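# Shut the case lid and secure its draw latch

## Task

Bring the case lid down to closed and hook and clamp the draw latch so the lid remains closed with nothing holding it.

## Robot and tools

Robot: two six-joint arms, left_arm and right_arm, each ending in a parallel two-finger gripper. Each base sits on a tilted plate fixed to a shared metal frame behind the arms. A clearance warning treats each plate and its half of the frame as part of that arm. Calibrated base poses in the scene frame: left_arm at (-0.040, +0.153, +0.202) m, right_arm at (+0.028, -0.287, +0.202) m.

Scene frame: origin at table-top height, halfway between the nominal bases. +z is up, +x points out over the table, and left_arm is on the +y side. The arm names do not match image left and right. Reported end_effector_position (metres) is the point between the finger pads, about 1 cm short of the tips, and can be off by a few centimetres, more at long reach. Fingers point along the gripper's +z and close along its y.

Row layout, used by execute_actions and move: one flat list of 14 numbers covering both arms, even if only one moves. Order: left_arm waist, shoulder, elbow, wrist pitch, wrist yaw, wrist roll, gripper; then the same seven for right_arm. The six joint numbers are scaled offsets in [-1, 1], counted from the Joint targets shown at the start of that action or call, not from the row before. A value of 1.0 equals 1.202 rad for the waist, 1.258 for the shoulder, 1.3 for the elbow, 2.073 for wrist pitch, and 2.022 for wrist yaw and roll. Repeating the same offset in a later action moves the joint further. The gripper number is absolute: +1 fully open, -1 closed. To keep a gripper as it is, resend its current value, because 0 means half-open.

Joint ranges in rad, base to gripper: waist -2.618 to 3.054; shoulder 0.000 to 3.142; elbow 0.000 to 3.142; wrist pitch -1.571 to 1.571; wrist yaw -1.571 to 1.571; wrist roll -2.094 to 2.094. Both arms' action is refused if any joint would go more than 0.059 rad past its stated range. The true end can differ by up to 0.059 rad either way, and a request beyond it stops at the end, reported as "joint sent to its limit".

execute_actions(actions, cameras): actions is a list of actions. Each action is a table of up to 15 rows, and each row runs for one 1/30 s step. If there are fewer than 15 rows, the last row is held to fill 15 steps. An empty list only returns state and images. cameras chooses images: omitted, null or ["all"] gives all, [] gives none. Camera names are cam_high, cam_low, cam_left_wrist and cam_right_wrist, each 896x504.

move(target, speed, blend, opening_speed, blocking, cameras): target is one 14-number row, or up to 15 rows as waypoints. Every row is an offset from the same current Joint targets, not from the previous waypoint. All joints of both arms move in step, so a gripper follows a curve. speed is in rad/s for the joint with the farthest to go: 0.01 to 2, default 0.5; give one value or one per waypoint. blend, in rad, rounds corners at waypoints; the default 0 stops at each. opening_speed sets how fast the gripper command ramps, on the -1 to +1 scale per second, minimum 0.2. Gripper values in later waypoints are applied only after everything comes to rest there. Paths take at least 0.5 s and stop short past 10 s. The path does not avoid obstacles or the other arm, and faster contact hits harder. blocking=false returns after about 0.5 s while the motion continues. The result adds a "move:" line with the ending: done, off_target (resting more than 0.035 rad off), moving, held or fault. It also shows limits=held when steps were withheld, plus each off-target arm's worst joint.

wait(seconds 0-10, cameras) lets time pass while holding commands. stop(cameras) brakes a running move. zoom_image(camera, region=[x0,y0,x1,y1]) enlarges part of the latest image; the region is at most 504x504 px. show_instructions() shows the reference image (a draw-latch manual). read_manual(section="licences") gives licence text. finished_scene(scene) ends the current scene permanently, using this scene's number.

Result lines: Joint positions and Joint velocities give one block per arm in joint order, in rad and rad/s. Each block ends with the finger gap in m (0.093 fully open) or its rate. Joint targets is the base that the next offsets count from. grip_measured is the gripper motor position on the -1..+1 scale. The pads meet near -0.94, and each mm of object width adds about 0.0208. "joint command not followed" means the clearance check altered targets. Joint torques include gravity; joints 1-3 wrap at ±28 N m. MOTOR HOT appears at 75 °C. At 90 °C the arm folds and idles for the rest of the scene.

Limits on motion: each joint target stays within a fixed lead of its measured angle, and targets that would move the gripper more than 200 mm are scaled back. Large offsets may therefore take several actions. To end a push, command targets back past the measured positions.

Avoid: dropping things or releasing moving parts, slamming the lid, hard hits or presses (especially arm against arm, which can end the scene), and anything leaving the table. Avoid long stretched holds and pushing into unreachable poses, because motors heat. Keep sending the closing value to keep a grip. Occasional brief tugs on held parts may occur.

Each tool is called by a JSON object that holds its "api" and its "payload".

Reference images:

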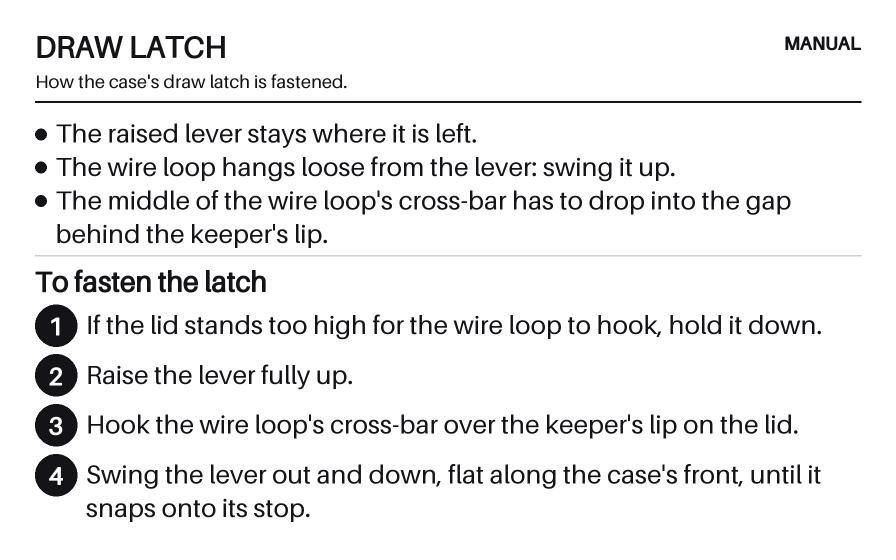

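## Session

{"api": "execute_actions", "payload": {"actions": []}}

Scene clock: 0.00 s.
left_arm: end_effector_position=(+0.2361, +0.2655, +0.2935) grip_measured=+1.000 end_effector_quat_wxyz=(+0.321, +0.247, +0.914, +0.031) | right_arm: end_effector_position=(+0.2080, -0.0133, +0.1824) grip_measured=+1.000 end_effector_quat_wxyz=(+0.216, -0.636, +0.733, +0.109)
Joint positions: left_arm=[0.395 1.007 0.681 -0.558 0.155 0.954 0.093] | right_arm=[0.968 1.905 0.689 -0.057 0.084 -0.472 0.093]
Joint velocities: within noise
Joint torques (N m): no reading
Heat: left arm: 33 °C; right arm: 34 °C.
Joint targets: left_arm=[0.394 1.001 0.694 -0.549 0.158 0.953] | right_arm=[0.968 1.898 0.696 -0.057 0.084 -0.472]
Tool commands: left_gripper/opening=+1.0 right_gripper/opening=+1.0
camera_calibration:
cam_left_wrist: T_world_to_cam=[[-0.425772, -0.883078, -0.197212, 0.392729], [-0.873153, 0.458154, -0.166431, 0.173393], [0.237325, 0.101335, -0.966131, 0.285361], [0, 0, 0, 1]] pos_world=[0.250888, 0.238452, 0.382005]
cam_right_wrist: T_world_to_cam=[[0.980909, -0.169294, 0.0956908, -0.221457], [-0.164024, -0.984596, -0.0605471, 0.0733124], [0.104467, 0.0436957, -0.993568, 0.2406], [0, 0, 0, 1]] pos_world=[0.204119, 0.0241786, 0.264683]

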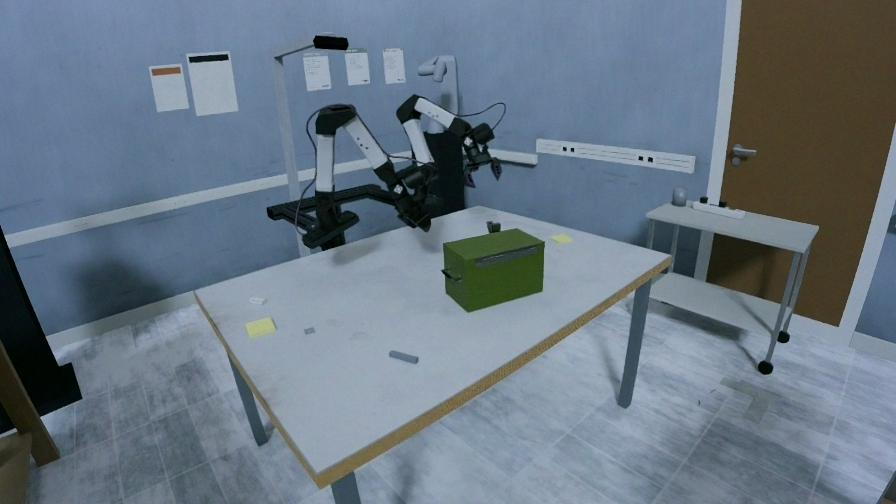

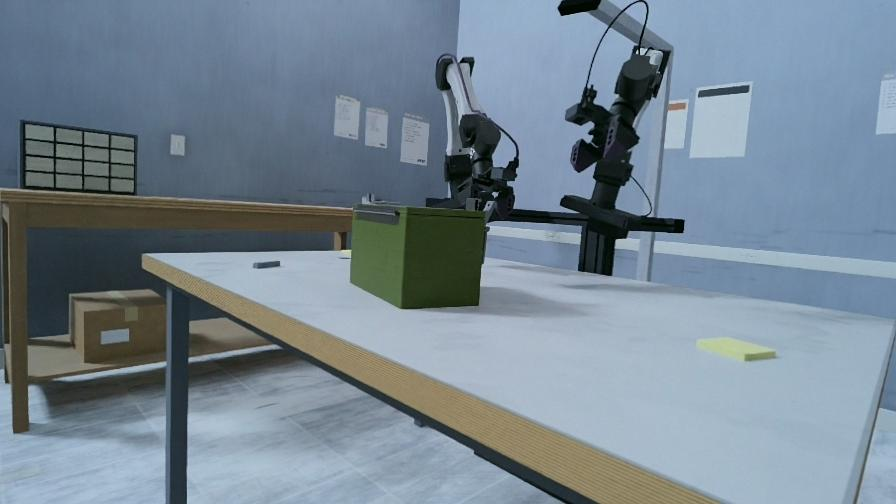

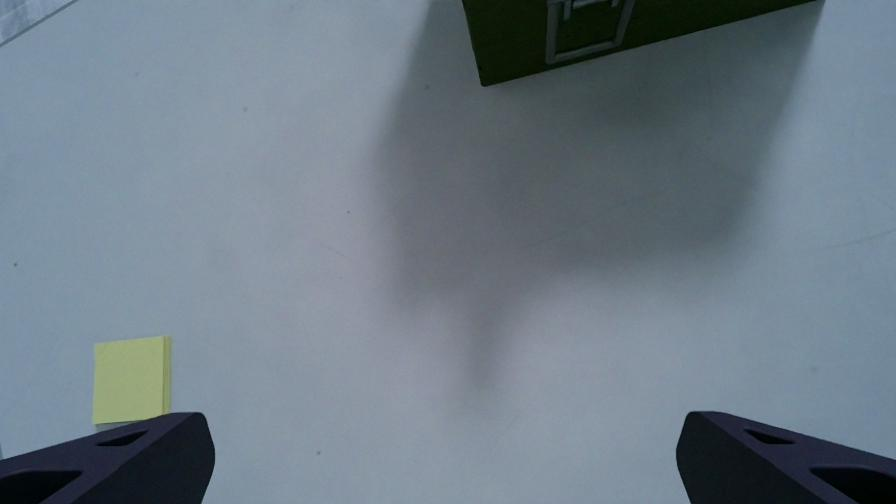

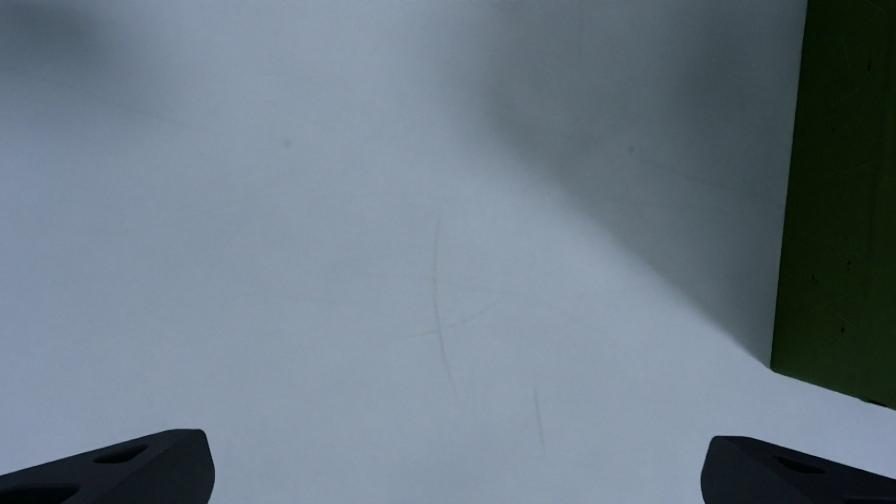

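{"api": "zoom_image", "payload": {"camera": "cam_left_wrist", "region": [440, 0, 840, 120]}}

{"api": "zoom_image", "payload": {"camera": "cam_high", "region": [420, 200, 580, 320]}}

{"api": "zoom_image", "payload": {"camera": "cam_low", "region": [330, 180, 530, 320]}}

Scaled by 1.260 from the camera's 896x504 image, which has a finer 1280x720 frame.

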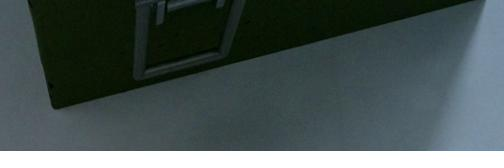

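Scaled by 3.150 from the camera's 896x504 image, which has a finer 1280x720 frame.

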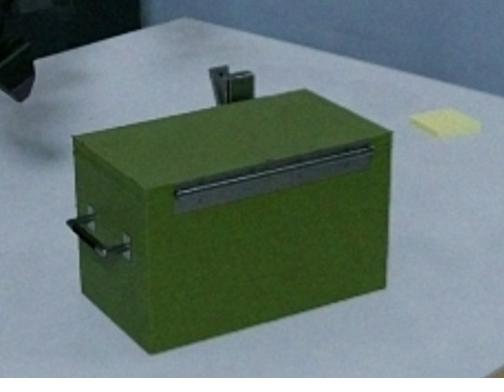

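Scaled by 2.520 from the camera's 896x504 image, which has a finer 1280x720 frame.

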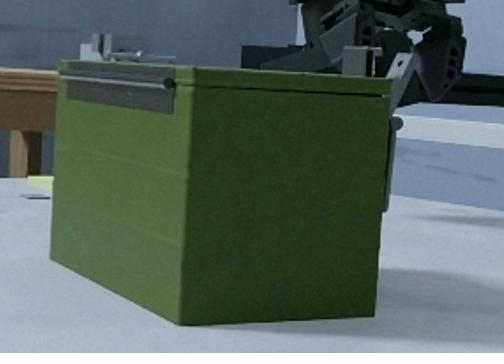

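{"api": "move", "payload": {"target": [-0.2504,0.7623,-0.34,0.8254,0.0188,-0.2651,-1, 0,0,0,0,0,0,-1], "speed": 0.8, "cameras": ["cam_left_wrist","cam_high"]}}

Scene clock: 77.33 s.
left_arm: end_effector_position=(+0.3094, +0.1523, +0.1652) grip_measured=-0.982 end_effector_quat_wxyz=(+0.484, +0.122, +0.864, -0.061) | right_arm: end_effector_position=(+0.2080, -0.0133, +0.1824) grip_measured=-0.973 end_effector_quat_wxyz=(+0.216, -0.636, +0.733, +0.109)
Joint positions: left_arm=[0.105 1.951 0.255 1.133 0.178 0.429 0] | right_arm=[0.968 1.905 0.689 -0.057 0.084 -0.472 0]
Joint velocities: within noise
Joint torques (N m): left_arm=[-3.25 -4.12 0.84 1.97 0.52 -0.09] | right_arm=[1.03 -7.19 5.61 1.24 -0.16 0.01]
Heat: left arm: 37 °C; right arm: 36 °C.
Joint targets: left_arm=[0.093 1.961 0.252 1.162 0.196 0.417] | right_arm=[0.968 1.898 0.696 -0.057 0.084 -0.472]
move: done
camera_calibration:
cam_left_wrist: T_world_to_cam=[[-0.270758, -0.962609, 0.00854457, 0.228846], [-0.815153, 0.224543, -0.533954, 0.346316], [0.512071, -0.151538, -0.84547, 0.0890375], [0, 0, 0, 1]] pos_world=[0.298669, 0.156019, 0.25824]
Images, in order (width x height): cam_high 896x504, cam_left_wrist 896x504.

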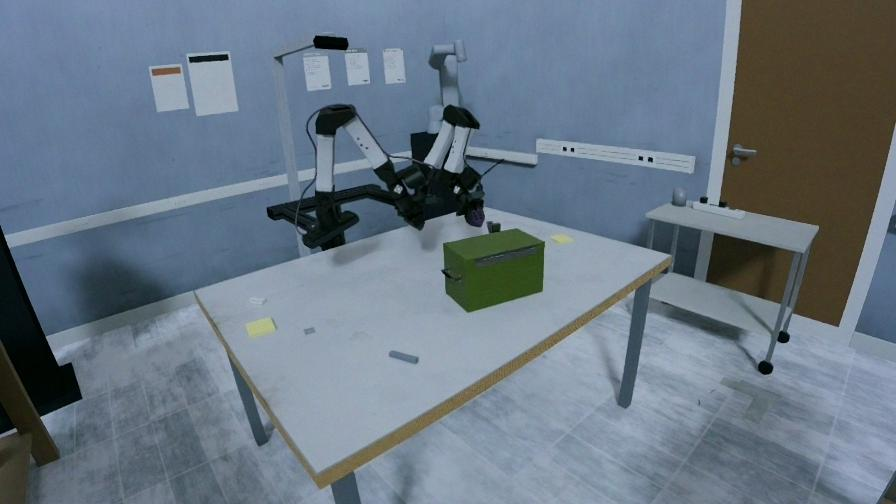

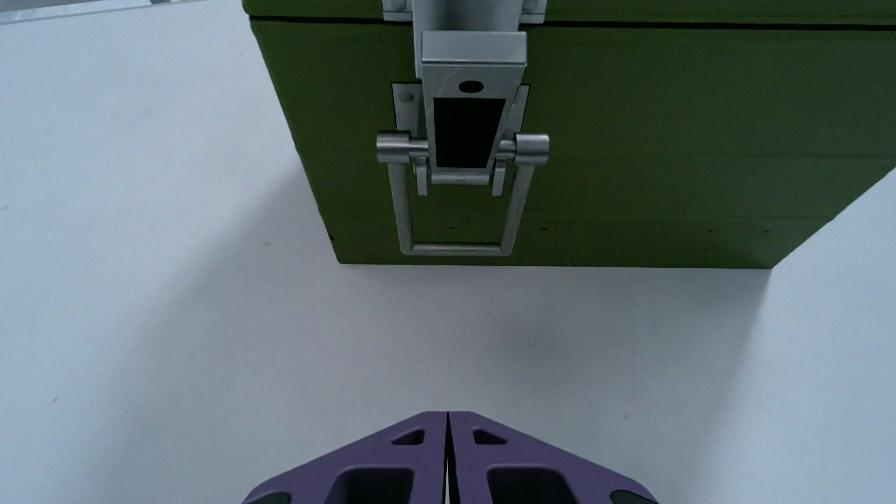

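{"api": "zoom_image", "payload": {"camera": "cam_left_wrist", "region": [340, 0, 590, 140]}}

{"api": "zoom_image", "payload": {"camera": "cam_left_wrist", "region": [340, 120, 590, 280]}}

Scaled by 2.016 from the camera's 896x504 image, which has a finer 1280x720 frame.

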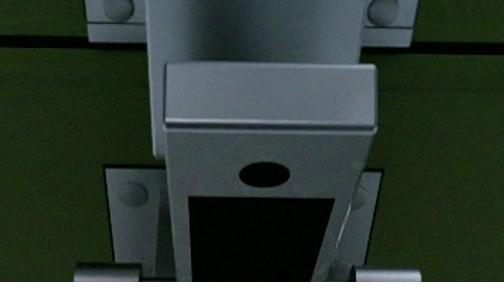

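Scaled by 2.016 from the camera's 896x504 image, which has a finer 1280x720 frame.

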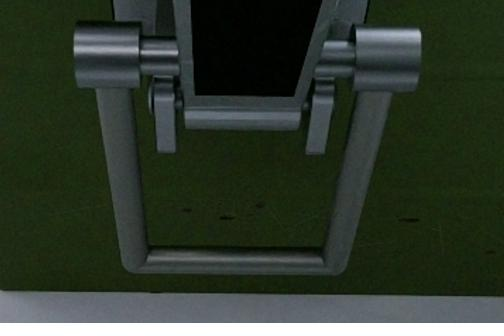

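{"api": "move", "payload": {"target": [0,0,0,0,0,0,-1, -0.3877,0.3696,0.0989,0.4342,-0.3195,-0.7804,-1], "speed": 0.8, "cameras": ["cam_left_wrist","cam_right_wrist","cam_low"]}}

Scene clock: 129.80 s.
left_arm: end_effector_position=(+0.3096, +0.1524, +0.1654) grip_measured=-0.982 end_effector_quat_wxyz=(+0.485, +0.122, +0.864, -0.061) | right_arm: end_effector_position=(+0.3525, +0.0285, +0.1772) grip_measured=-0.973 end_effector_quat_wxyz=(-0.563, +0.811, -0.155, +0.049)
Joint positions: left_arm=[0.105 1.951 0.255 1.134 0.178 0.429 0] | right_arm=[0.508 2.351 0.808 0.826 -0.55 -2.04 0]
Joint velocities: within noise
Joint torques (N m): left_arm=[-3.25 -4.11 0.85 1.98 0.52 -0.1] | right_arm=[1.54 -8.02 4.63 1.82 -0.54 -0.13]
Heat: left arm: 34 °C; right arm: 37 °C.
Joint targets: left_arm=[0.093 1.961 0.252 1.162 0.196 0.417] | right_arm=[0.501 2.362 0.824 0.843 -0.562 -2.050]
move: done
camera_calibration:
cam_left_wrist: T_world_to_cam=[[-0.270305, -0.962738, 0.00845246, 0.22885], [-0.814717, 0.22405, -0.534825, 0.346626], [0.513003, -0.151452, -0.84492, 0.0887571], [0, 0, 0, 1]] pos_world=[0.298728, 0.156103, 0.258443]
cam_right_wrist: T_world_to_cam=[[0.210025, 0.329829, 0.920382, -0.244219], [0.764509, -0.642204, 0.0556856, -0.219776], [0.609439, 0.691944, -0.387036, -0.0855052], [0, 0, 0, 1]] pos_world=[0.271423, -0.00142593, 0.203919]
Images, in order (width x height): cam_low 896x504, cam_left_wrist 896x504, cam_right_wrist 896x504.

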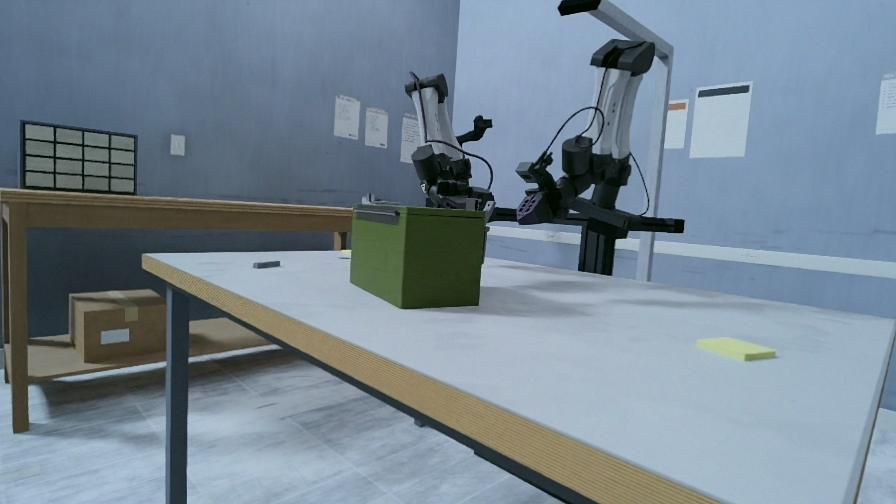

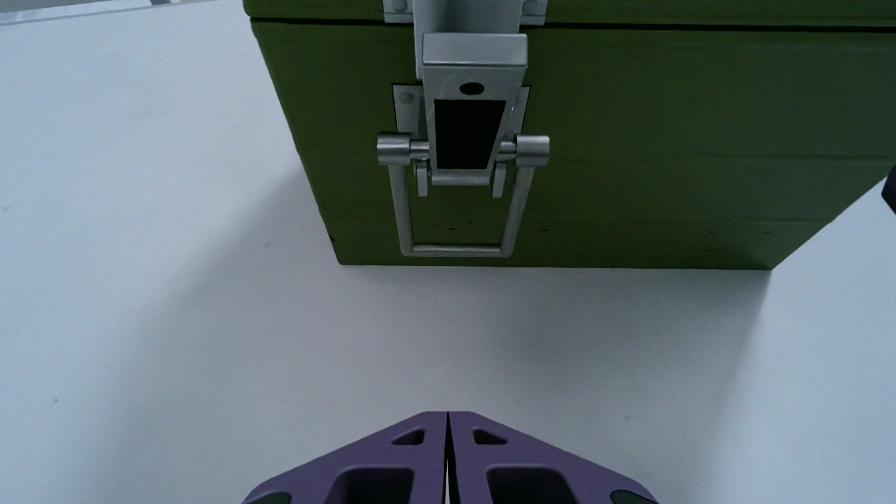

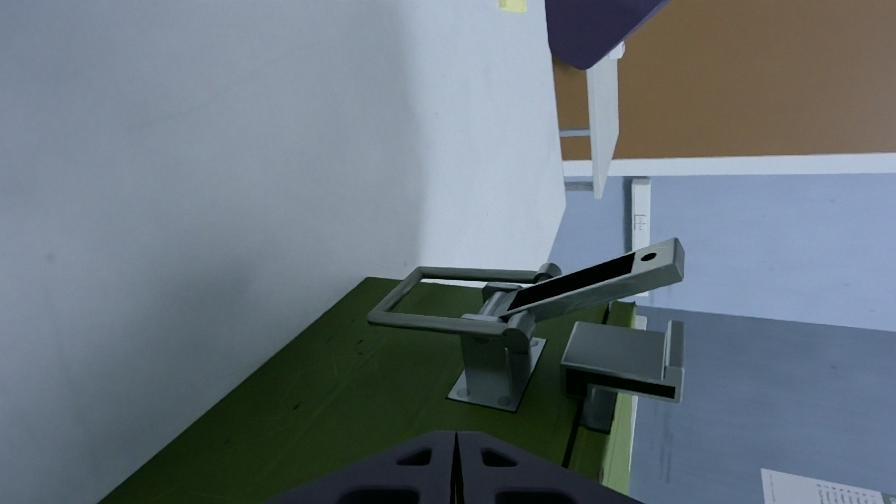

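{"api": "zoom_image", "payload": {"camera": "cam_right_wrist", "region": [340, 220, 720, 430]}}

Scaled by 1.326 from the camera's 896x504 image, which has a finer 1280x720 frame.

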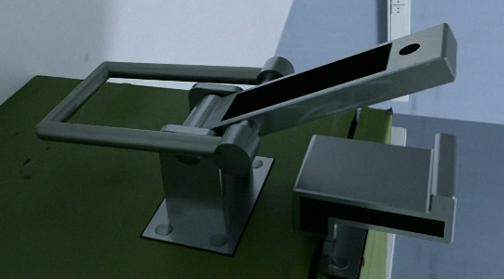

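{"api": "move", "payload": {"target": [[-0.0774,-0.3267,0.1908,-0.4641,-0.0969,-0.0579,-1,0,0,0,0,0,0,-1],[-0.2092,-0.1403,0.646,-0.7283,-0.1782,-0.091,-1,0,0,0,0,0,0,-1]], "speed": 0.8, "blend": [0.1,0], "cameras": ["cam_left_wrist","cam_right_wrist"]}}

Scene clock: 232.60 s.
left_arm: end_effector_position=(+0.3795, +0.1271, +0.2414) grip_measured=-0.982 end_effector_quat_wxyz=(+0.252, +0.138, +0.957, -0.040) | right_arm: end_effector_position=(+0.3525, +0.0286, +0.1773) grip_measured=-0.973 end_effector_quat_wxyz=(-0.563, +0.811, -0.154, +0.049)
Joint positions: left_arm=[-0.147 1.772 1.066 -0.342 -0.149 0.245 0] | right_arm=[0.508 2.351 0.808 0.826 -0.551 -2.041 0]
Joint velocities: within noise
Joint torques (N m): left_arm=[-3.9 -5.82 6.71 1.18 -0.03 -0.11] | right_arm=[1.58 -7.9 4.79 1.82 -0.56 -0.08]
Heat: left arm: 35 °C; right arm: 39 °C.
Joint targets: left_arm=[-0.158 1.784 1.092 -0.348 -0.164 0.233] | right_arm=[0.501 2.362 0.824 0.843 -0.562 -2.050]
move: done
camera_calibration:
cam_left_wrist: T_world_to_cam=[[-0.274996, -0.961095, 0.0259552, 0.220104], [-0.960129, 0.273107, -0.0597018, 0.384117], [0.0502906, -0.0413381, -0.997879, 0.311835], [0, 0, 0, 1]] pos_world=[0.413648, 0.119526, 0.328393]
cam_right_wrist: T_world_to_cam=[[0.20895, 0.329567, 0.92072, -0.244024], [0.764961, -0.641631, 0.0560669, -0.219949], [0.609241, 0.6926, -0.386175, -0.0855731], [0, 0, 0, 1]] pos_world=[0.271376, -0.00143612, 0.203963]
Images, in order (width x height): cam_left_wrist 896x504, cam_right_wrist 896x504.

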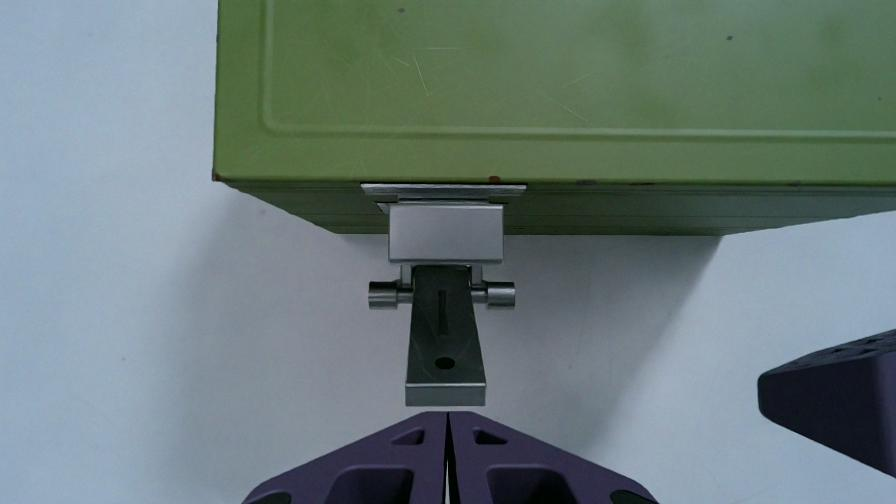

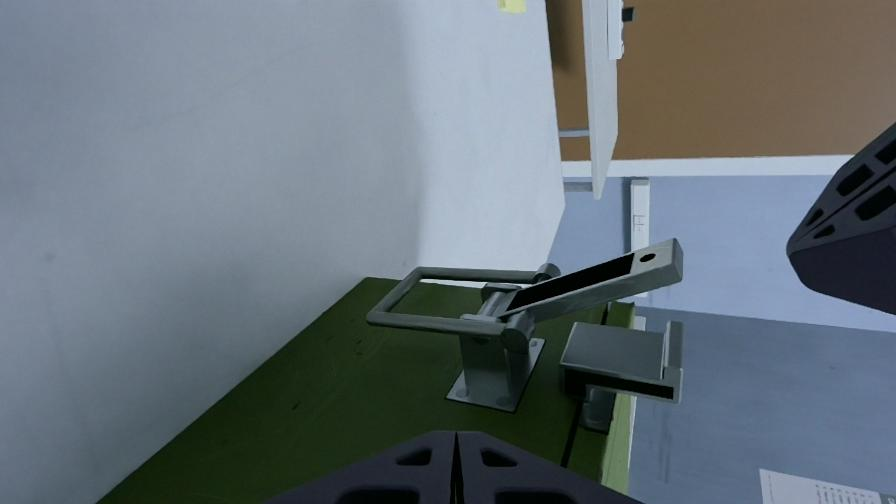

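{"api": "zoom_image", "payload": {"camera": "cam_left_wrist", "region": [340, 165, 550, 420]}}

Scaled by 1.976 from the camera's 896x504 image, which has a finer 1280x720 frame.

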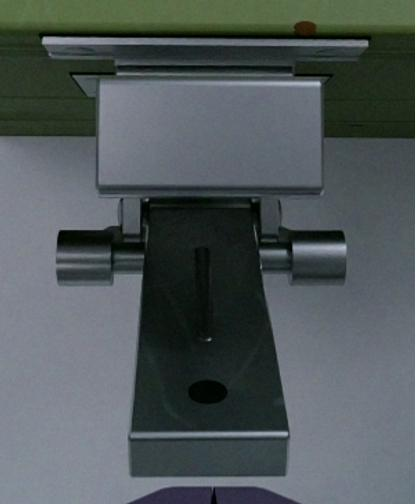

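{"api": "zoom_image", "payload": {"camera": "cam_right_wrist", "region": [540, 290, 700, 440]}}

Scaled by 3.150 from the camera's 896x504 image, which has a finer 1280x720 frame.

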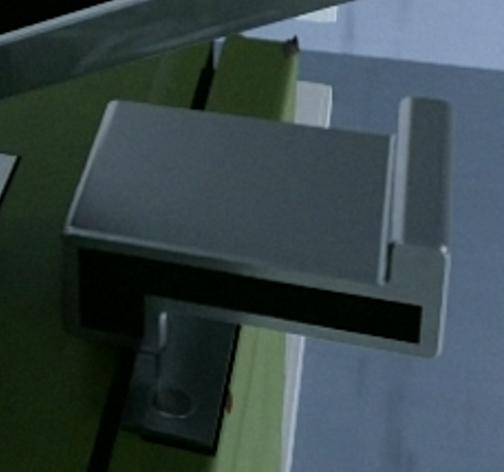

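{"api": "zoom_image", "payload": {"camera": "cam_right_wrist", "region": [350, 225, 530, 345]}}

{"api": "zoom_image", "payload": {"camera": "cam_right_wrist", "region": [520, 225, 700, 345]}}

{"api": "zoom_image", "payload": {"camera": "cam_left_wrist", "region": [720, 300, 896, 500]}}

Scaled by 2.800 from the camera's 896x504 image, which has a finer 1280x720 frame.

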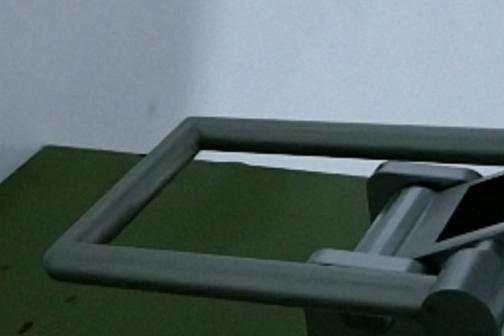

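Scaled by 2.800 from the camera's 896x504 image, which has a finer 1280x720 frame.

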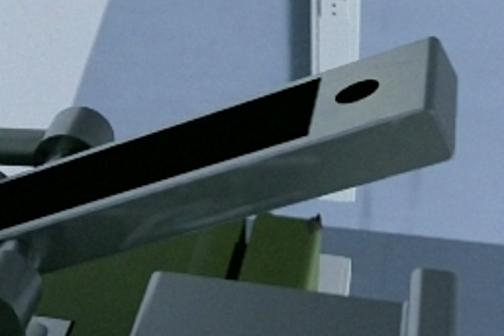

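Scaled by 2.520 from the camera's 896x504 image, which has a finer 1280x720 frame.

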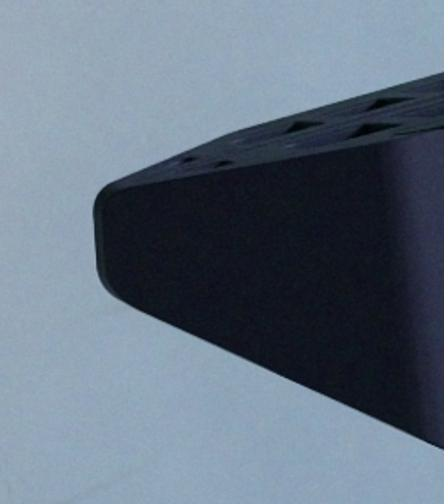

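{"api": "move", "payload": {"target": [0,0,0,0,0,0,-1,0.1824,0.3153,0.1593,0.1799,0.3209,0.9145,-1], "speed": 0.6, "cameras": ["cam_left_wrist","cam_right_wrist"]}}

Scene clock: 478.77 s.
left_arm: end_effector_position=(+0.3793, +0.1272, +0.2413) grip_measured=-0.982 end_effector_quat_wxyz=(+0.252, +0.138, +0.957, -0.040) | right_arm: end_effector_position=(+0.3897, +0.0717, +0.1100) grip_measured=-0.973 end_effector_quat_wxyz=(+0.510, -0.318, +0.771, +0.209)
Joint positions: left_arm=[-0.147 1.772 1.066 -0.343 -0.15 0.244 0] | right_arm=[0.713 2.746 1.016 1.199 0.074 -0.211 0]
Joint velocities: within noise
Joint torques (N m): left_arm=[-3.9 -5.78 6.71 1.17 -0.03 -0.1] | right_arm=[2.84 -9.28 4.25 2.26 -0.1 0.08]
Heat: left arm: 43 °C; right arm: 39 °C.
Joint targets: left_arm=[-0.158 1.784 1.092 -0.348 -0.164 0.233] | right_arm=[0.721 2.759 1.032 1.216 0.087 -0.201]
move: done
camera_calibration:
cam_left_wrist: T_world_to_cam=[[-0.274578, -0.961223, 0.0256408, 0.220101], [-0.960307, 0.272758, -0.058422, 0.383653], [0.0491628, -0.0406644, -0.997963, 0.312067], [0, 0, 0, 1]] pos_world=[0.413518, 0.119612, 0.328201]
cam_right_wrist: T_world_to_cam=[[0.710661, -0.703406, -0.013436, -0.222783], [-0.519758, -0.512056, -0.68385, 0.355744], [0.474144, 0.492969, -0.729499, -0.0593698], [0, 0, 0, 1]] pos_world=[0.371373, 0.0547216, 0.196972]
Images, in order (width x height): cam_left_wrist 896x504, cam_right_wrist 896x504.

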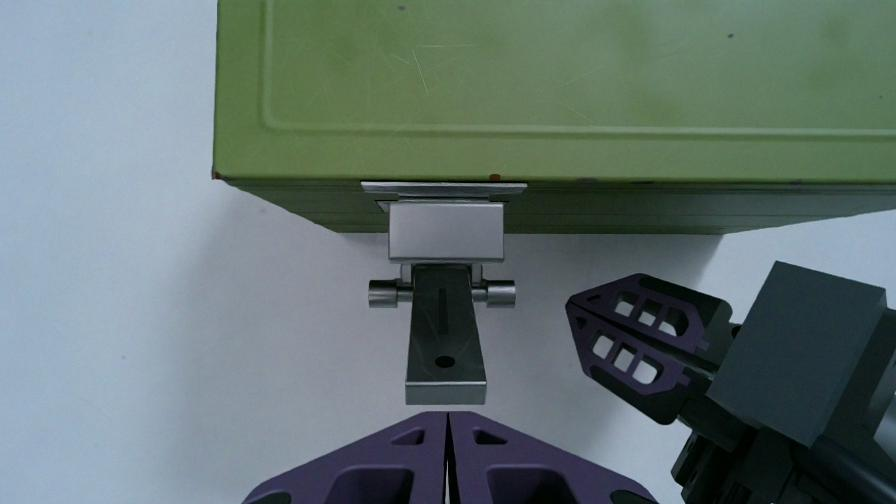

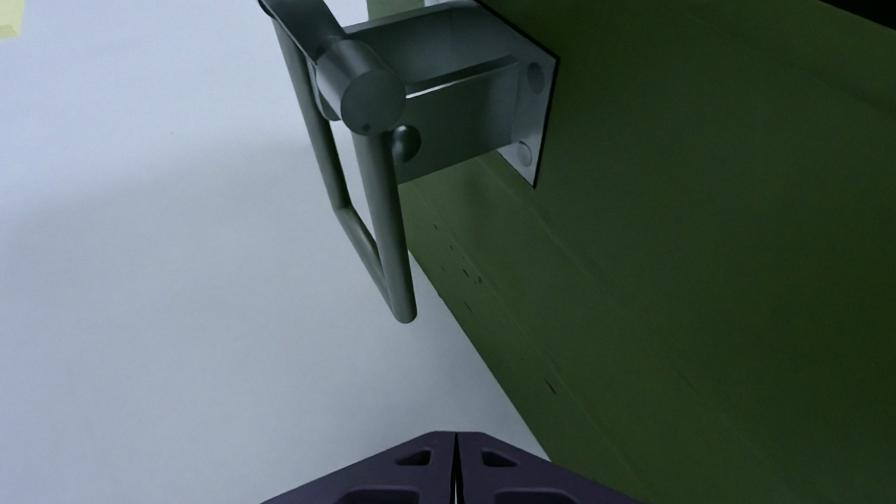

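{"api": "move", "payload": {"target": [0,0,0,0,0,0,-1,0.0399,-0.0326,0.0035,-0.0234,0.021,0.0119,-0.3], "speed": 0.4, "cameras": ["cam_left_wrist","cam_right_wrist"]}}

Scene clock: 617.83 s.
left_arm: end_effector_position=(+0.3793, +0.1272, +0.2413) grip_measured=-0.982 end_effector_quat_wxyz=(+0.252, +0.138, +0.957, -0.040) | right_arm: end_effector_position=(+0.3774, +0.0844, +0.1118) grip_measured=-0.302 end_effector_quat_wxyz=(+0.506, -0.321, +0.773, +0.208)
Joint positions: left_arm=[-0.147 1.772 1.066 -0.343 -0.15 0.244 0] | right_arm=[0.764 2.746 1.021 1.181 0.117 -0.186 0.031]
Joint velocities: within noise
Joint torques (N m): left_arm=[-3.9 -5.81 6.71 1.17 -0.03 -0.09] | right_arm=[2.67 -13.14 4.22 1.94 -0.07 0.01]
Heat: left arm: 44 °C; right arm: 41 °C.
Joint targets: left_arm=[-0.158 1.784 1.092 -0.348 -0.164 0.233] | right_arm=[0.769 2.718 1.036 1.168 0.129 -0.177]
move: done
camera_calibration:
cam_left_wrist: T_world_to_cam=[[-0.274578, -0.961223, 0.0256408, 0.220101], [-0.960307, 0.272758, -0.058422, 0.383653], [0.0491628, -0.0406644, -0.997963, 0.312067], [0, 0, 0, 1]] pos_world=[0.413518, 0.119612, 0.328201]
cam_right_wrist: T_world_to_cam=[[0.713046, -0.701007, -0.0124333, -0.206268], [-0.521931, -0.518887, -0.677012, 0.357764], [0.468138, 0.48923, -0.735867, -0.0551991], [0, 0, 0, 1]] pos_world=[0.359647, 0.0680487, 0.199027]
Images, in order (width x height): cam_left_wrist 896x504, cam_right_wrist 896x504.

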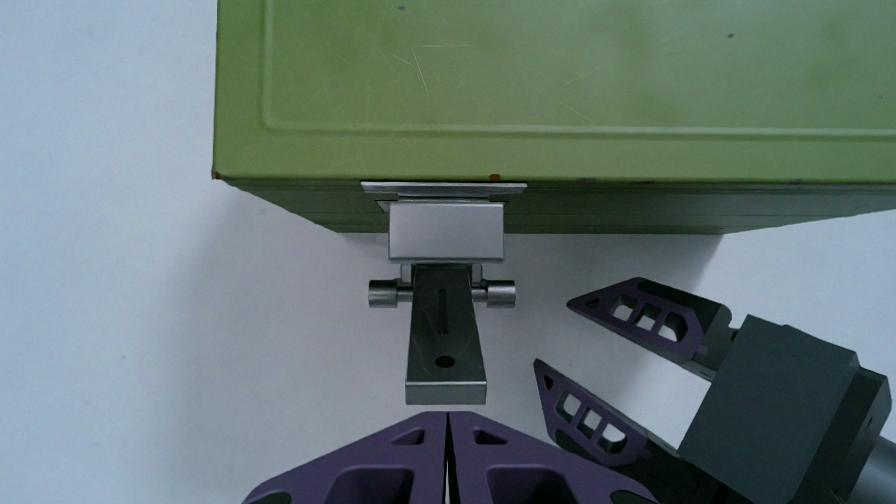

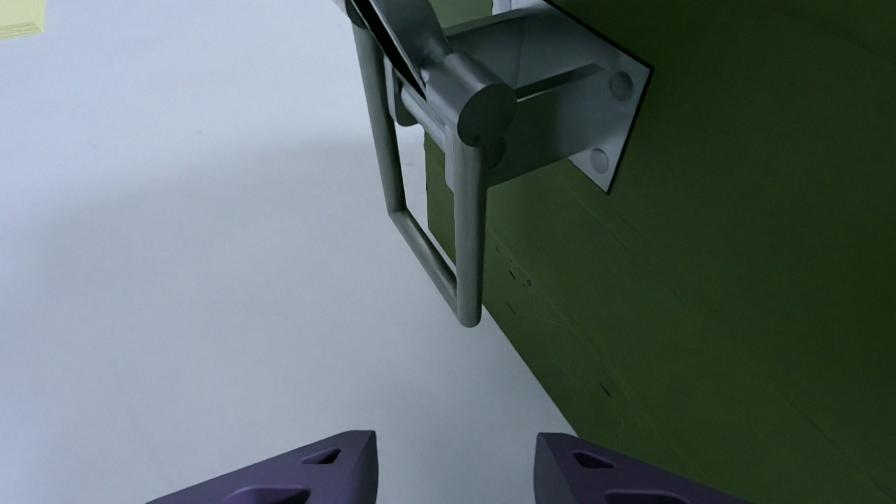

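{"api": "move", "payload": {"target": [0,0,0,0,0,0,-1,-0.0131,0.0931,0.172,-0.051,-0.0068,-0.004,-0.3], "speed": 0.25, "cameras": ["cam_left_wrist","cam_right_wrist"]}}

Scene clock: 636.37 s.
left_arm: end_effector_position=(+0.3793, +0.1272, +0.2413) grip_measured=-0.982 end_effector_quat_wxyz=(+0.252, +0.138, +0.957, -0.040) | right_arm: end_effector_position=(+0.4112, +0.1192, +0.1153) grip_measured=-0.302 end_effector_quat_wxyz=(+0.523, -0.312, +0.764, +0.212)
Joint positions: left_arm=[-0.147 1.772 1.066 -0.343 -0.15 0.244 0] | right_arm=[0.764 2.82 1.242 1.076 0.117 -0.185 0.031]
Joint velocities: within noise
Joint torques (N m): left_arm=[-3.9 -5.83 6.71 1.17 -0.03 -0.1] | right_arm=[1.42 -10.44 5.44 1.96 -0.16 -0.06]
Heat: left arm: 45 °C; right arm: 44 °C.
Joint targets: left_arm=[-0.158 1.784 1.092 -0.348 -0.164 0.233] | right_arm=[0.753 2.835 1.260 1.062 0.116 -0.185]
move: done
camera_calibration:
cam_left_wrist: T_world_to_cam=[[-0.274578, -0.961223, 0.0256408, 0.220101], [-0.960307, 0.272758, -0.058422, 0.383653], [0.0491628, -0.0406644, -0.997963, 0.312067], [0, 0, 0, 1]] pos_world=[0.413518, 0.119612, 0.328201]
cam_right_wrist: T_world_to_cam=[[0.706464, -0.70761, -0.0140141, -0.202284], [-0.507785, -0.492971, -0.706495, 0.390294], [0.493014, 0.506229, -0.70758, -0.101007], [0, 0, 0, 1]] pos_world=[0.390889, 0.100398, 0.201436]
Images, in order (width x height): cam_left_wrist 896x504, cam_right_wrist 896x504.

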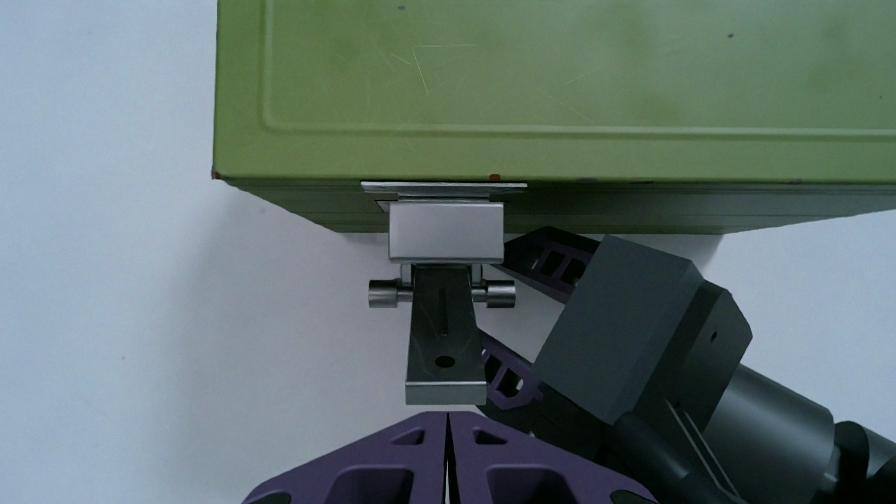

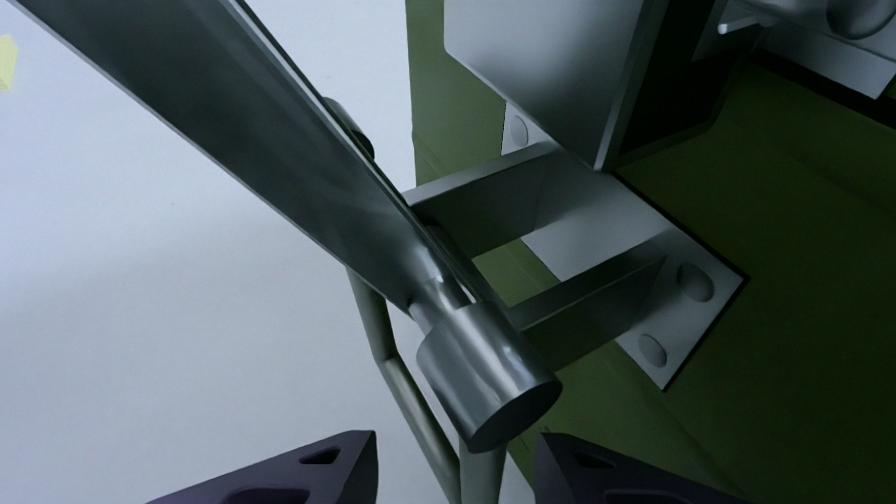

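{"api": "move", "payload": {"target": [0,0,0,0,0,0,-1,-0.0114,0.0129,0.0051,0.0048,-0.0061,-0.002,-0.72], "speed": 0.2, "opening_speed": 0.5, "cameras": ["cam_left_wrist","cam_right_wrist"]}}

Scene clock: 656.20 s.
left_arm: end_effector_position=(+0.3793, +0.1272, +0.2413) grip_measured=-0.982 end_effector_quat_wxyz=(+0.252, +0.138, +0.957, -0.040) | right_arm: end_effector_position=(+0.4146, +0.1134, +0.1058) grip_measured=-0.718 end_effector_quat_wxyz=(+0.518, -0.309, +0.770, +0.208)
Joint positions: left_arm=[-0.147 1.772 1.066 -0.343 -0.15 0.244 0] | right_arm=[0.747 2.837 1.249 1.075 0.115 -0.185 0.011]
Joint velocities: within noise
Joint torques (N m): left_arm=[-3.9 -5.82 6.71 1.17 -0.03 -0.09] | right_arm=[1.58 -10.25 5.39 2 -0.3 -0.07]
Heat: left arm: 45 °C; right arm: 43 °C.
Joint targets: left_arm=[-0.158 1.784 1.092 -0.348 -0.164 0.233] | right_arm=[0.739 2.851 1.266 1.072 0.103 -0.189]
move: done
camera_calibration:
cam_left_wrist: T_world_to_cam=[[-0.274578, -0.961223, 0.0256408, 0.220101], [-0.960307, 0.272758, -0.058422, 0.383653], [0.0491628, -0.0406644, -0.997963, 0.312067], [0, 0, 0, 1]] pos_world=[0.413518, 0.119612, 0.328201]
cam_right_wrist: T_world_to_cam=[[0.69853, -0.715386, -0.0166854, -0.204389], [-0.521736, -0.493207, -0.696088, 0.387188], [0.489742, 0.494943, -0.717763, -0.102747], [0, 0, 0, 1]] pos_world=[0.395101, 0.0956005, 0.192359]
Images, in order (width x height): cam_left_wrist 896x504, cam_right_wrist 896x504.

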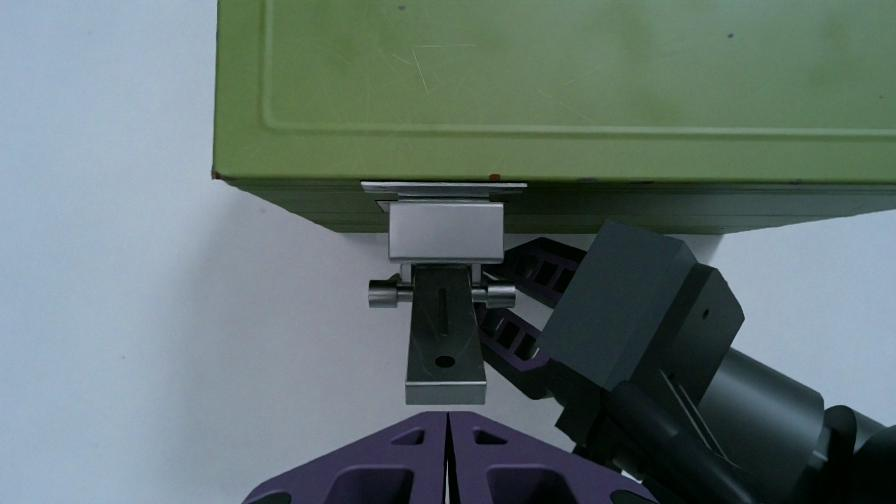

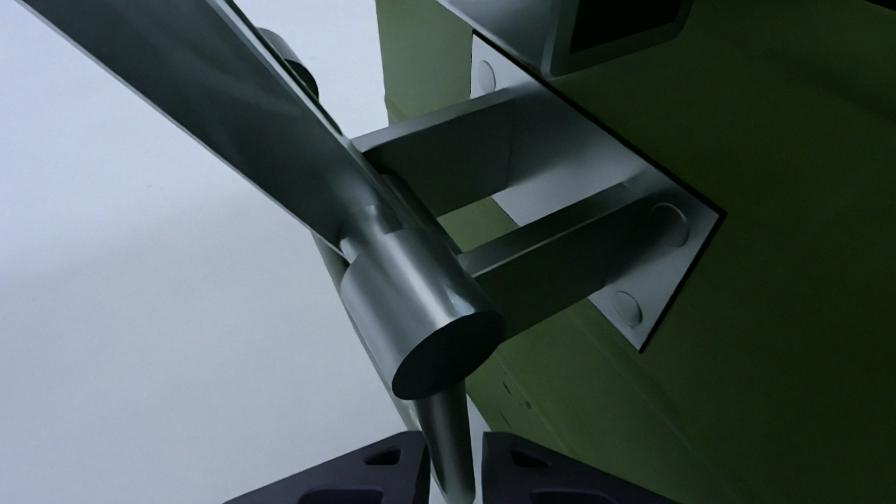

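{"api": "move", "payload": {"target": [[0,0,0,0,0,0,-1,0.0566,-0.0533,-0.0446,0.0082,0.0297,0.1864,-0.72],[0,0,0,0,0,0,-1,0.0965,-0.0978,-0.0846,0.0043,0.05,0.5237,-0.72]], "speed": 0.4, "blend": [0.05,0], "cameras": ["cam_left_wrist","cam_right_wrist"]}}

Scene clock: 669.20 s.
left_arm: end_effector_position=(+0.3793, +0.1272, +0.2413) grip_measured=-0.982 end_effector_quat_wxyz=(+0.252, +0.138, +0.957, -0.040) | right_arm: end_effector_position=(+0.3752, +0.1258, +0.1220) grip_measured=-0.718 end_effector_quat_wxyz=(+0.354, +0.082, +0.831, +0.422)
Joint positions: left_arm=[-0.147 1.772 1.066 -0.343 -0.15 0.244 0] | right_arm=[0.849 2.77 1.154 1.074 0.196 0.835 0.011]
Joint velocities: within noise
Joint torques (N m): left_arm=[-3.9 -5.79 6.69 1.17 -0.02 -0.1] | right_arm=[2.54 -15.15 3.89 2.07 -0.03 0.3]
Heat: left arm: 45 °C; right arm: 43 °C.
Joint targets: left_arm=[-0.158 1.784 1.092 -0.348 -0.164 0.233] | right_arm=[0.855 2.728 1.156 1.081 0.205 0.870]
move: off_target (right_arm); right_arm: the shoulder is farthest, 0.042 rad from its target
camera_calibration:
cam_left_wrist: T_world_to_cam=[[-0.274578, -0.961223, 0.0256408, 0.220101], [-0.960307, 0.272758, -0.058422, 0.383653], [0.0491628, -0.0406644, -0.997963, 0.312067], [0, 0, 0, 1]] pos_world=[0.413518, 0.119612, 0.328201]
cam_right_wrist: T_world_to_cam=[[0.164986, -0.616182, -0.770129, 0.111847], [-0.938951, 0.140892, -0.313881, 0.414126], [0.301913, 0.7749, -0.555319, -0.0624771], [0, 0, 0, 1]] pos_world=[0.389253, 0.0589847, 0.181428]
Images, in order (width x height): cam_left_wrist 896x504, cam_right_wrist 896x504.

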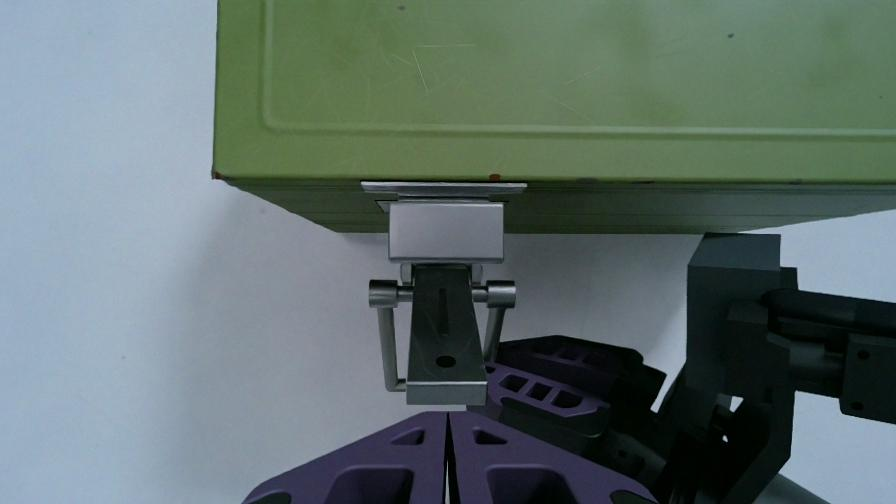

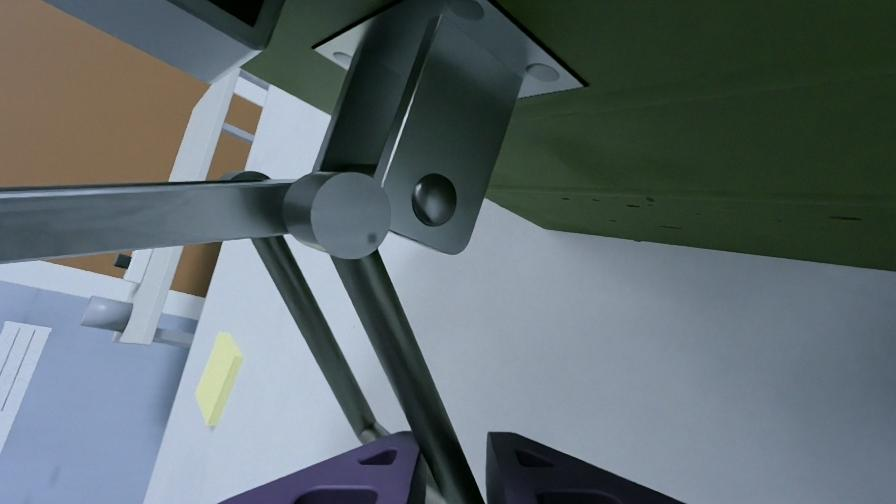

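{"api": "move", "payload": {"target": [[0,0,0,0,0,0,-1,0.0208,-0.0668,-0.0292,-0.0212,0.0104,0.2868,-0.72],[0,0,0,0,0,0,-1,0.0208,-0.1184,-0.0385,-0.0468,0.0101,0.4758,-0.72]], "speed": 0.4, "blend": [0.05,0], "cameras": ["cam_left_wrist","cam_right_wrist"]}}

Scene clock: 682.07 s.
left_arm: end_effector_position=(+0.3793, +0.1272, +0.2413) grip_measured=-0.982 end_effector_quat_wxyz=(+0.252, +0.138, +0.957, -0.040) | right_arm: end_effector_position=(+0.3673, +0.1336, +0.1687) grip_measured=-0.717 end_effector_quat_wxyz=(+0.108, +0.447, +0.701, +0.545)
Joint positions: left_arm=[-0.147 1.772 1.066 -0.343 -0.15 0.244 0] | right_arm=[0.888 2.62 1.102 0.982 0.198 1.812 0.011]
Joint velocities: within noise
Joint torques (N m): left_arm=[-3.92 -5.83 6.71 1.17 -0.02 -0.09] | right_arm=[1.26 -14.76 4.67 1.98 0.13 0.14]
Heat: left arm: 45 °C; right arm: 46 °C.
Joint targets: left_arm=[-0.158 1.784 1.092 -0.348 -0.164 0.233] | right_arm=[0.880 2.580 1.106 0.984 0.225 1.832]
move: off_target (right_arm); right_arm: the shoulder is farthest, 0.041 rad from its target
camera_calibration:
cam_left_wrist: T_world_to_cam=[[-0.274578, -0.961223, 0.0256408, 0.220101], [-0.960307, 0.272758, -0.058422, 0.383653], [0.0491628, -0.0406644, -0.997963, 0.312067], [0, 0, 0, 1]] pos_world=[0.413518, 0.119612, 0.328201]
cam_right_wrist: T_world_to_cam=[[-0.504072, 0.0127749, -0.863567, 0.331453], [-0.784094, 0.412433, 0.463784, 0.195928], [0.362089, 0.910898, -0.197879, -0.140774], [0, 0, 0, 1]] pos_world=[0.371675, 0.0431894, 0.167508]
Images, in order (width x height): cam_left_wrist 896x504, cam_right_wrist 896x504.

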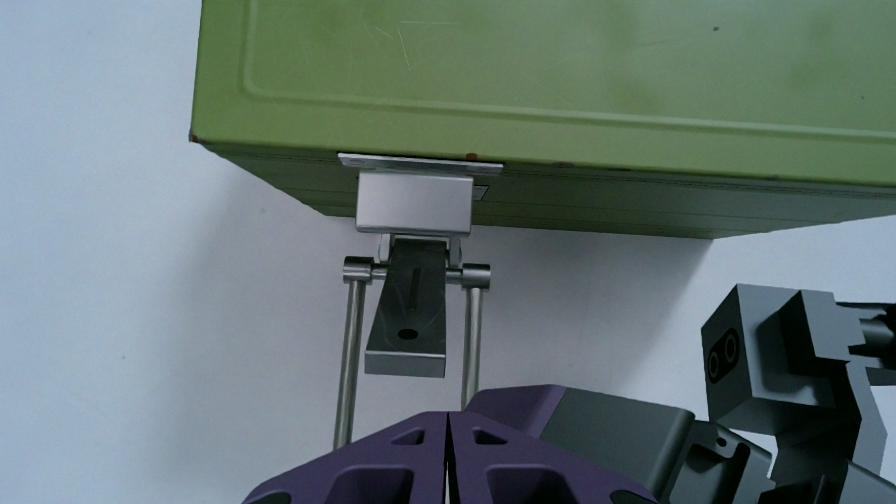

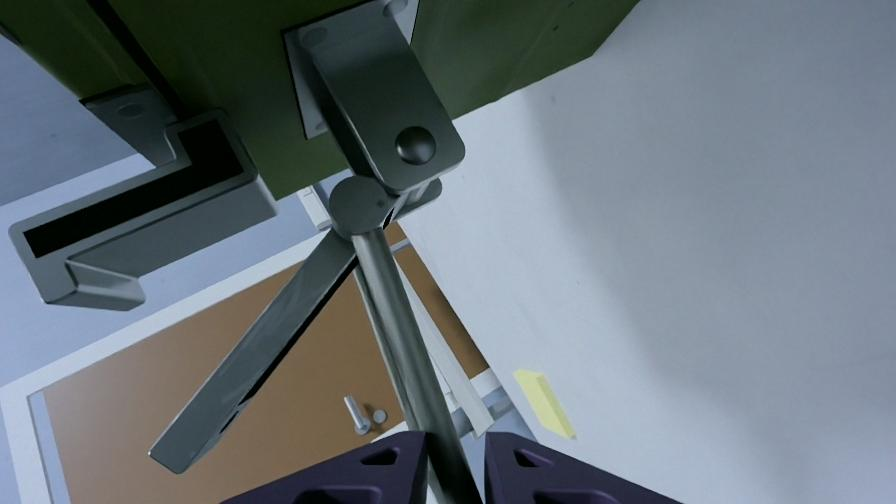

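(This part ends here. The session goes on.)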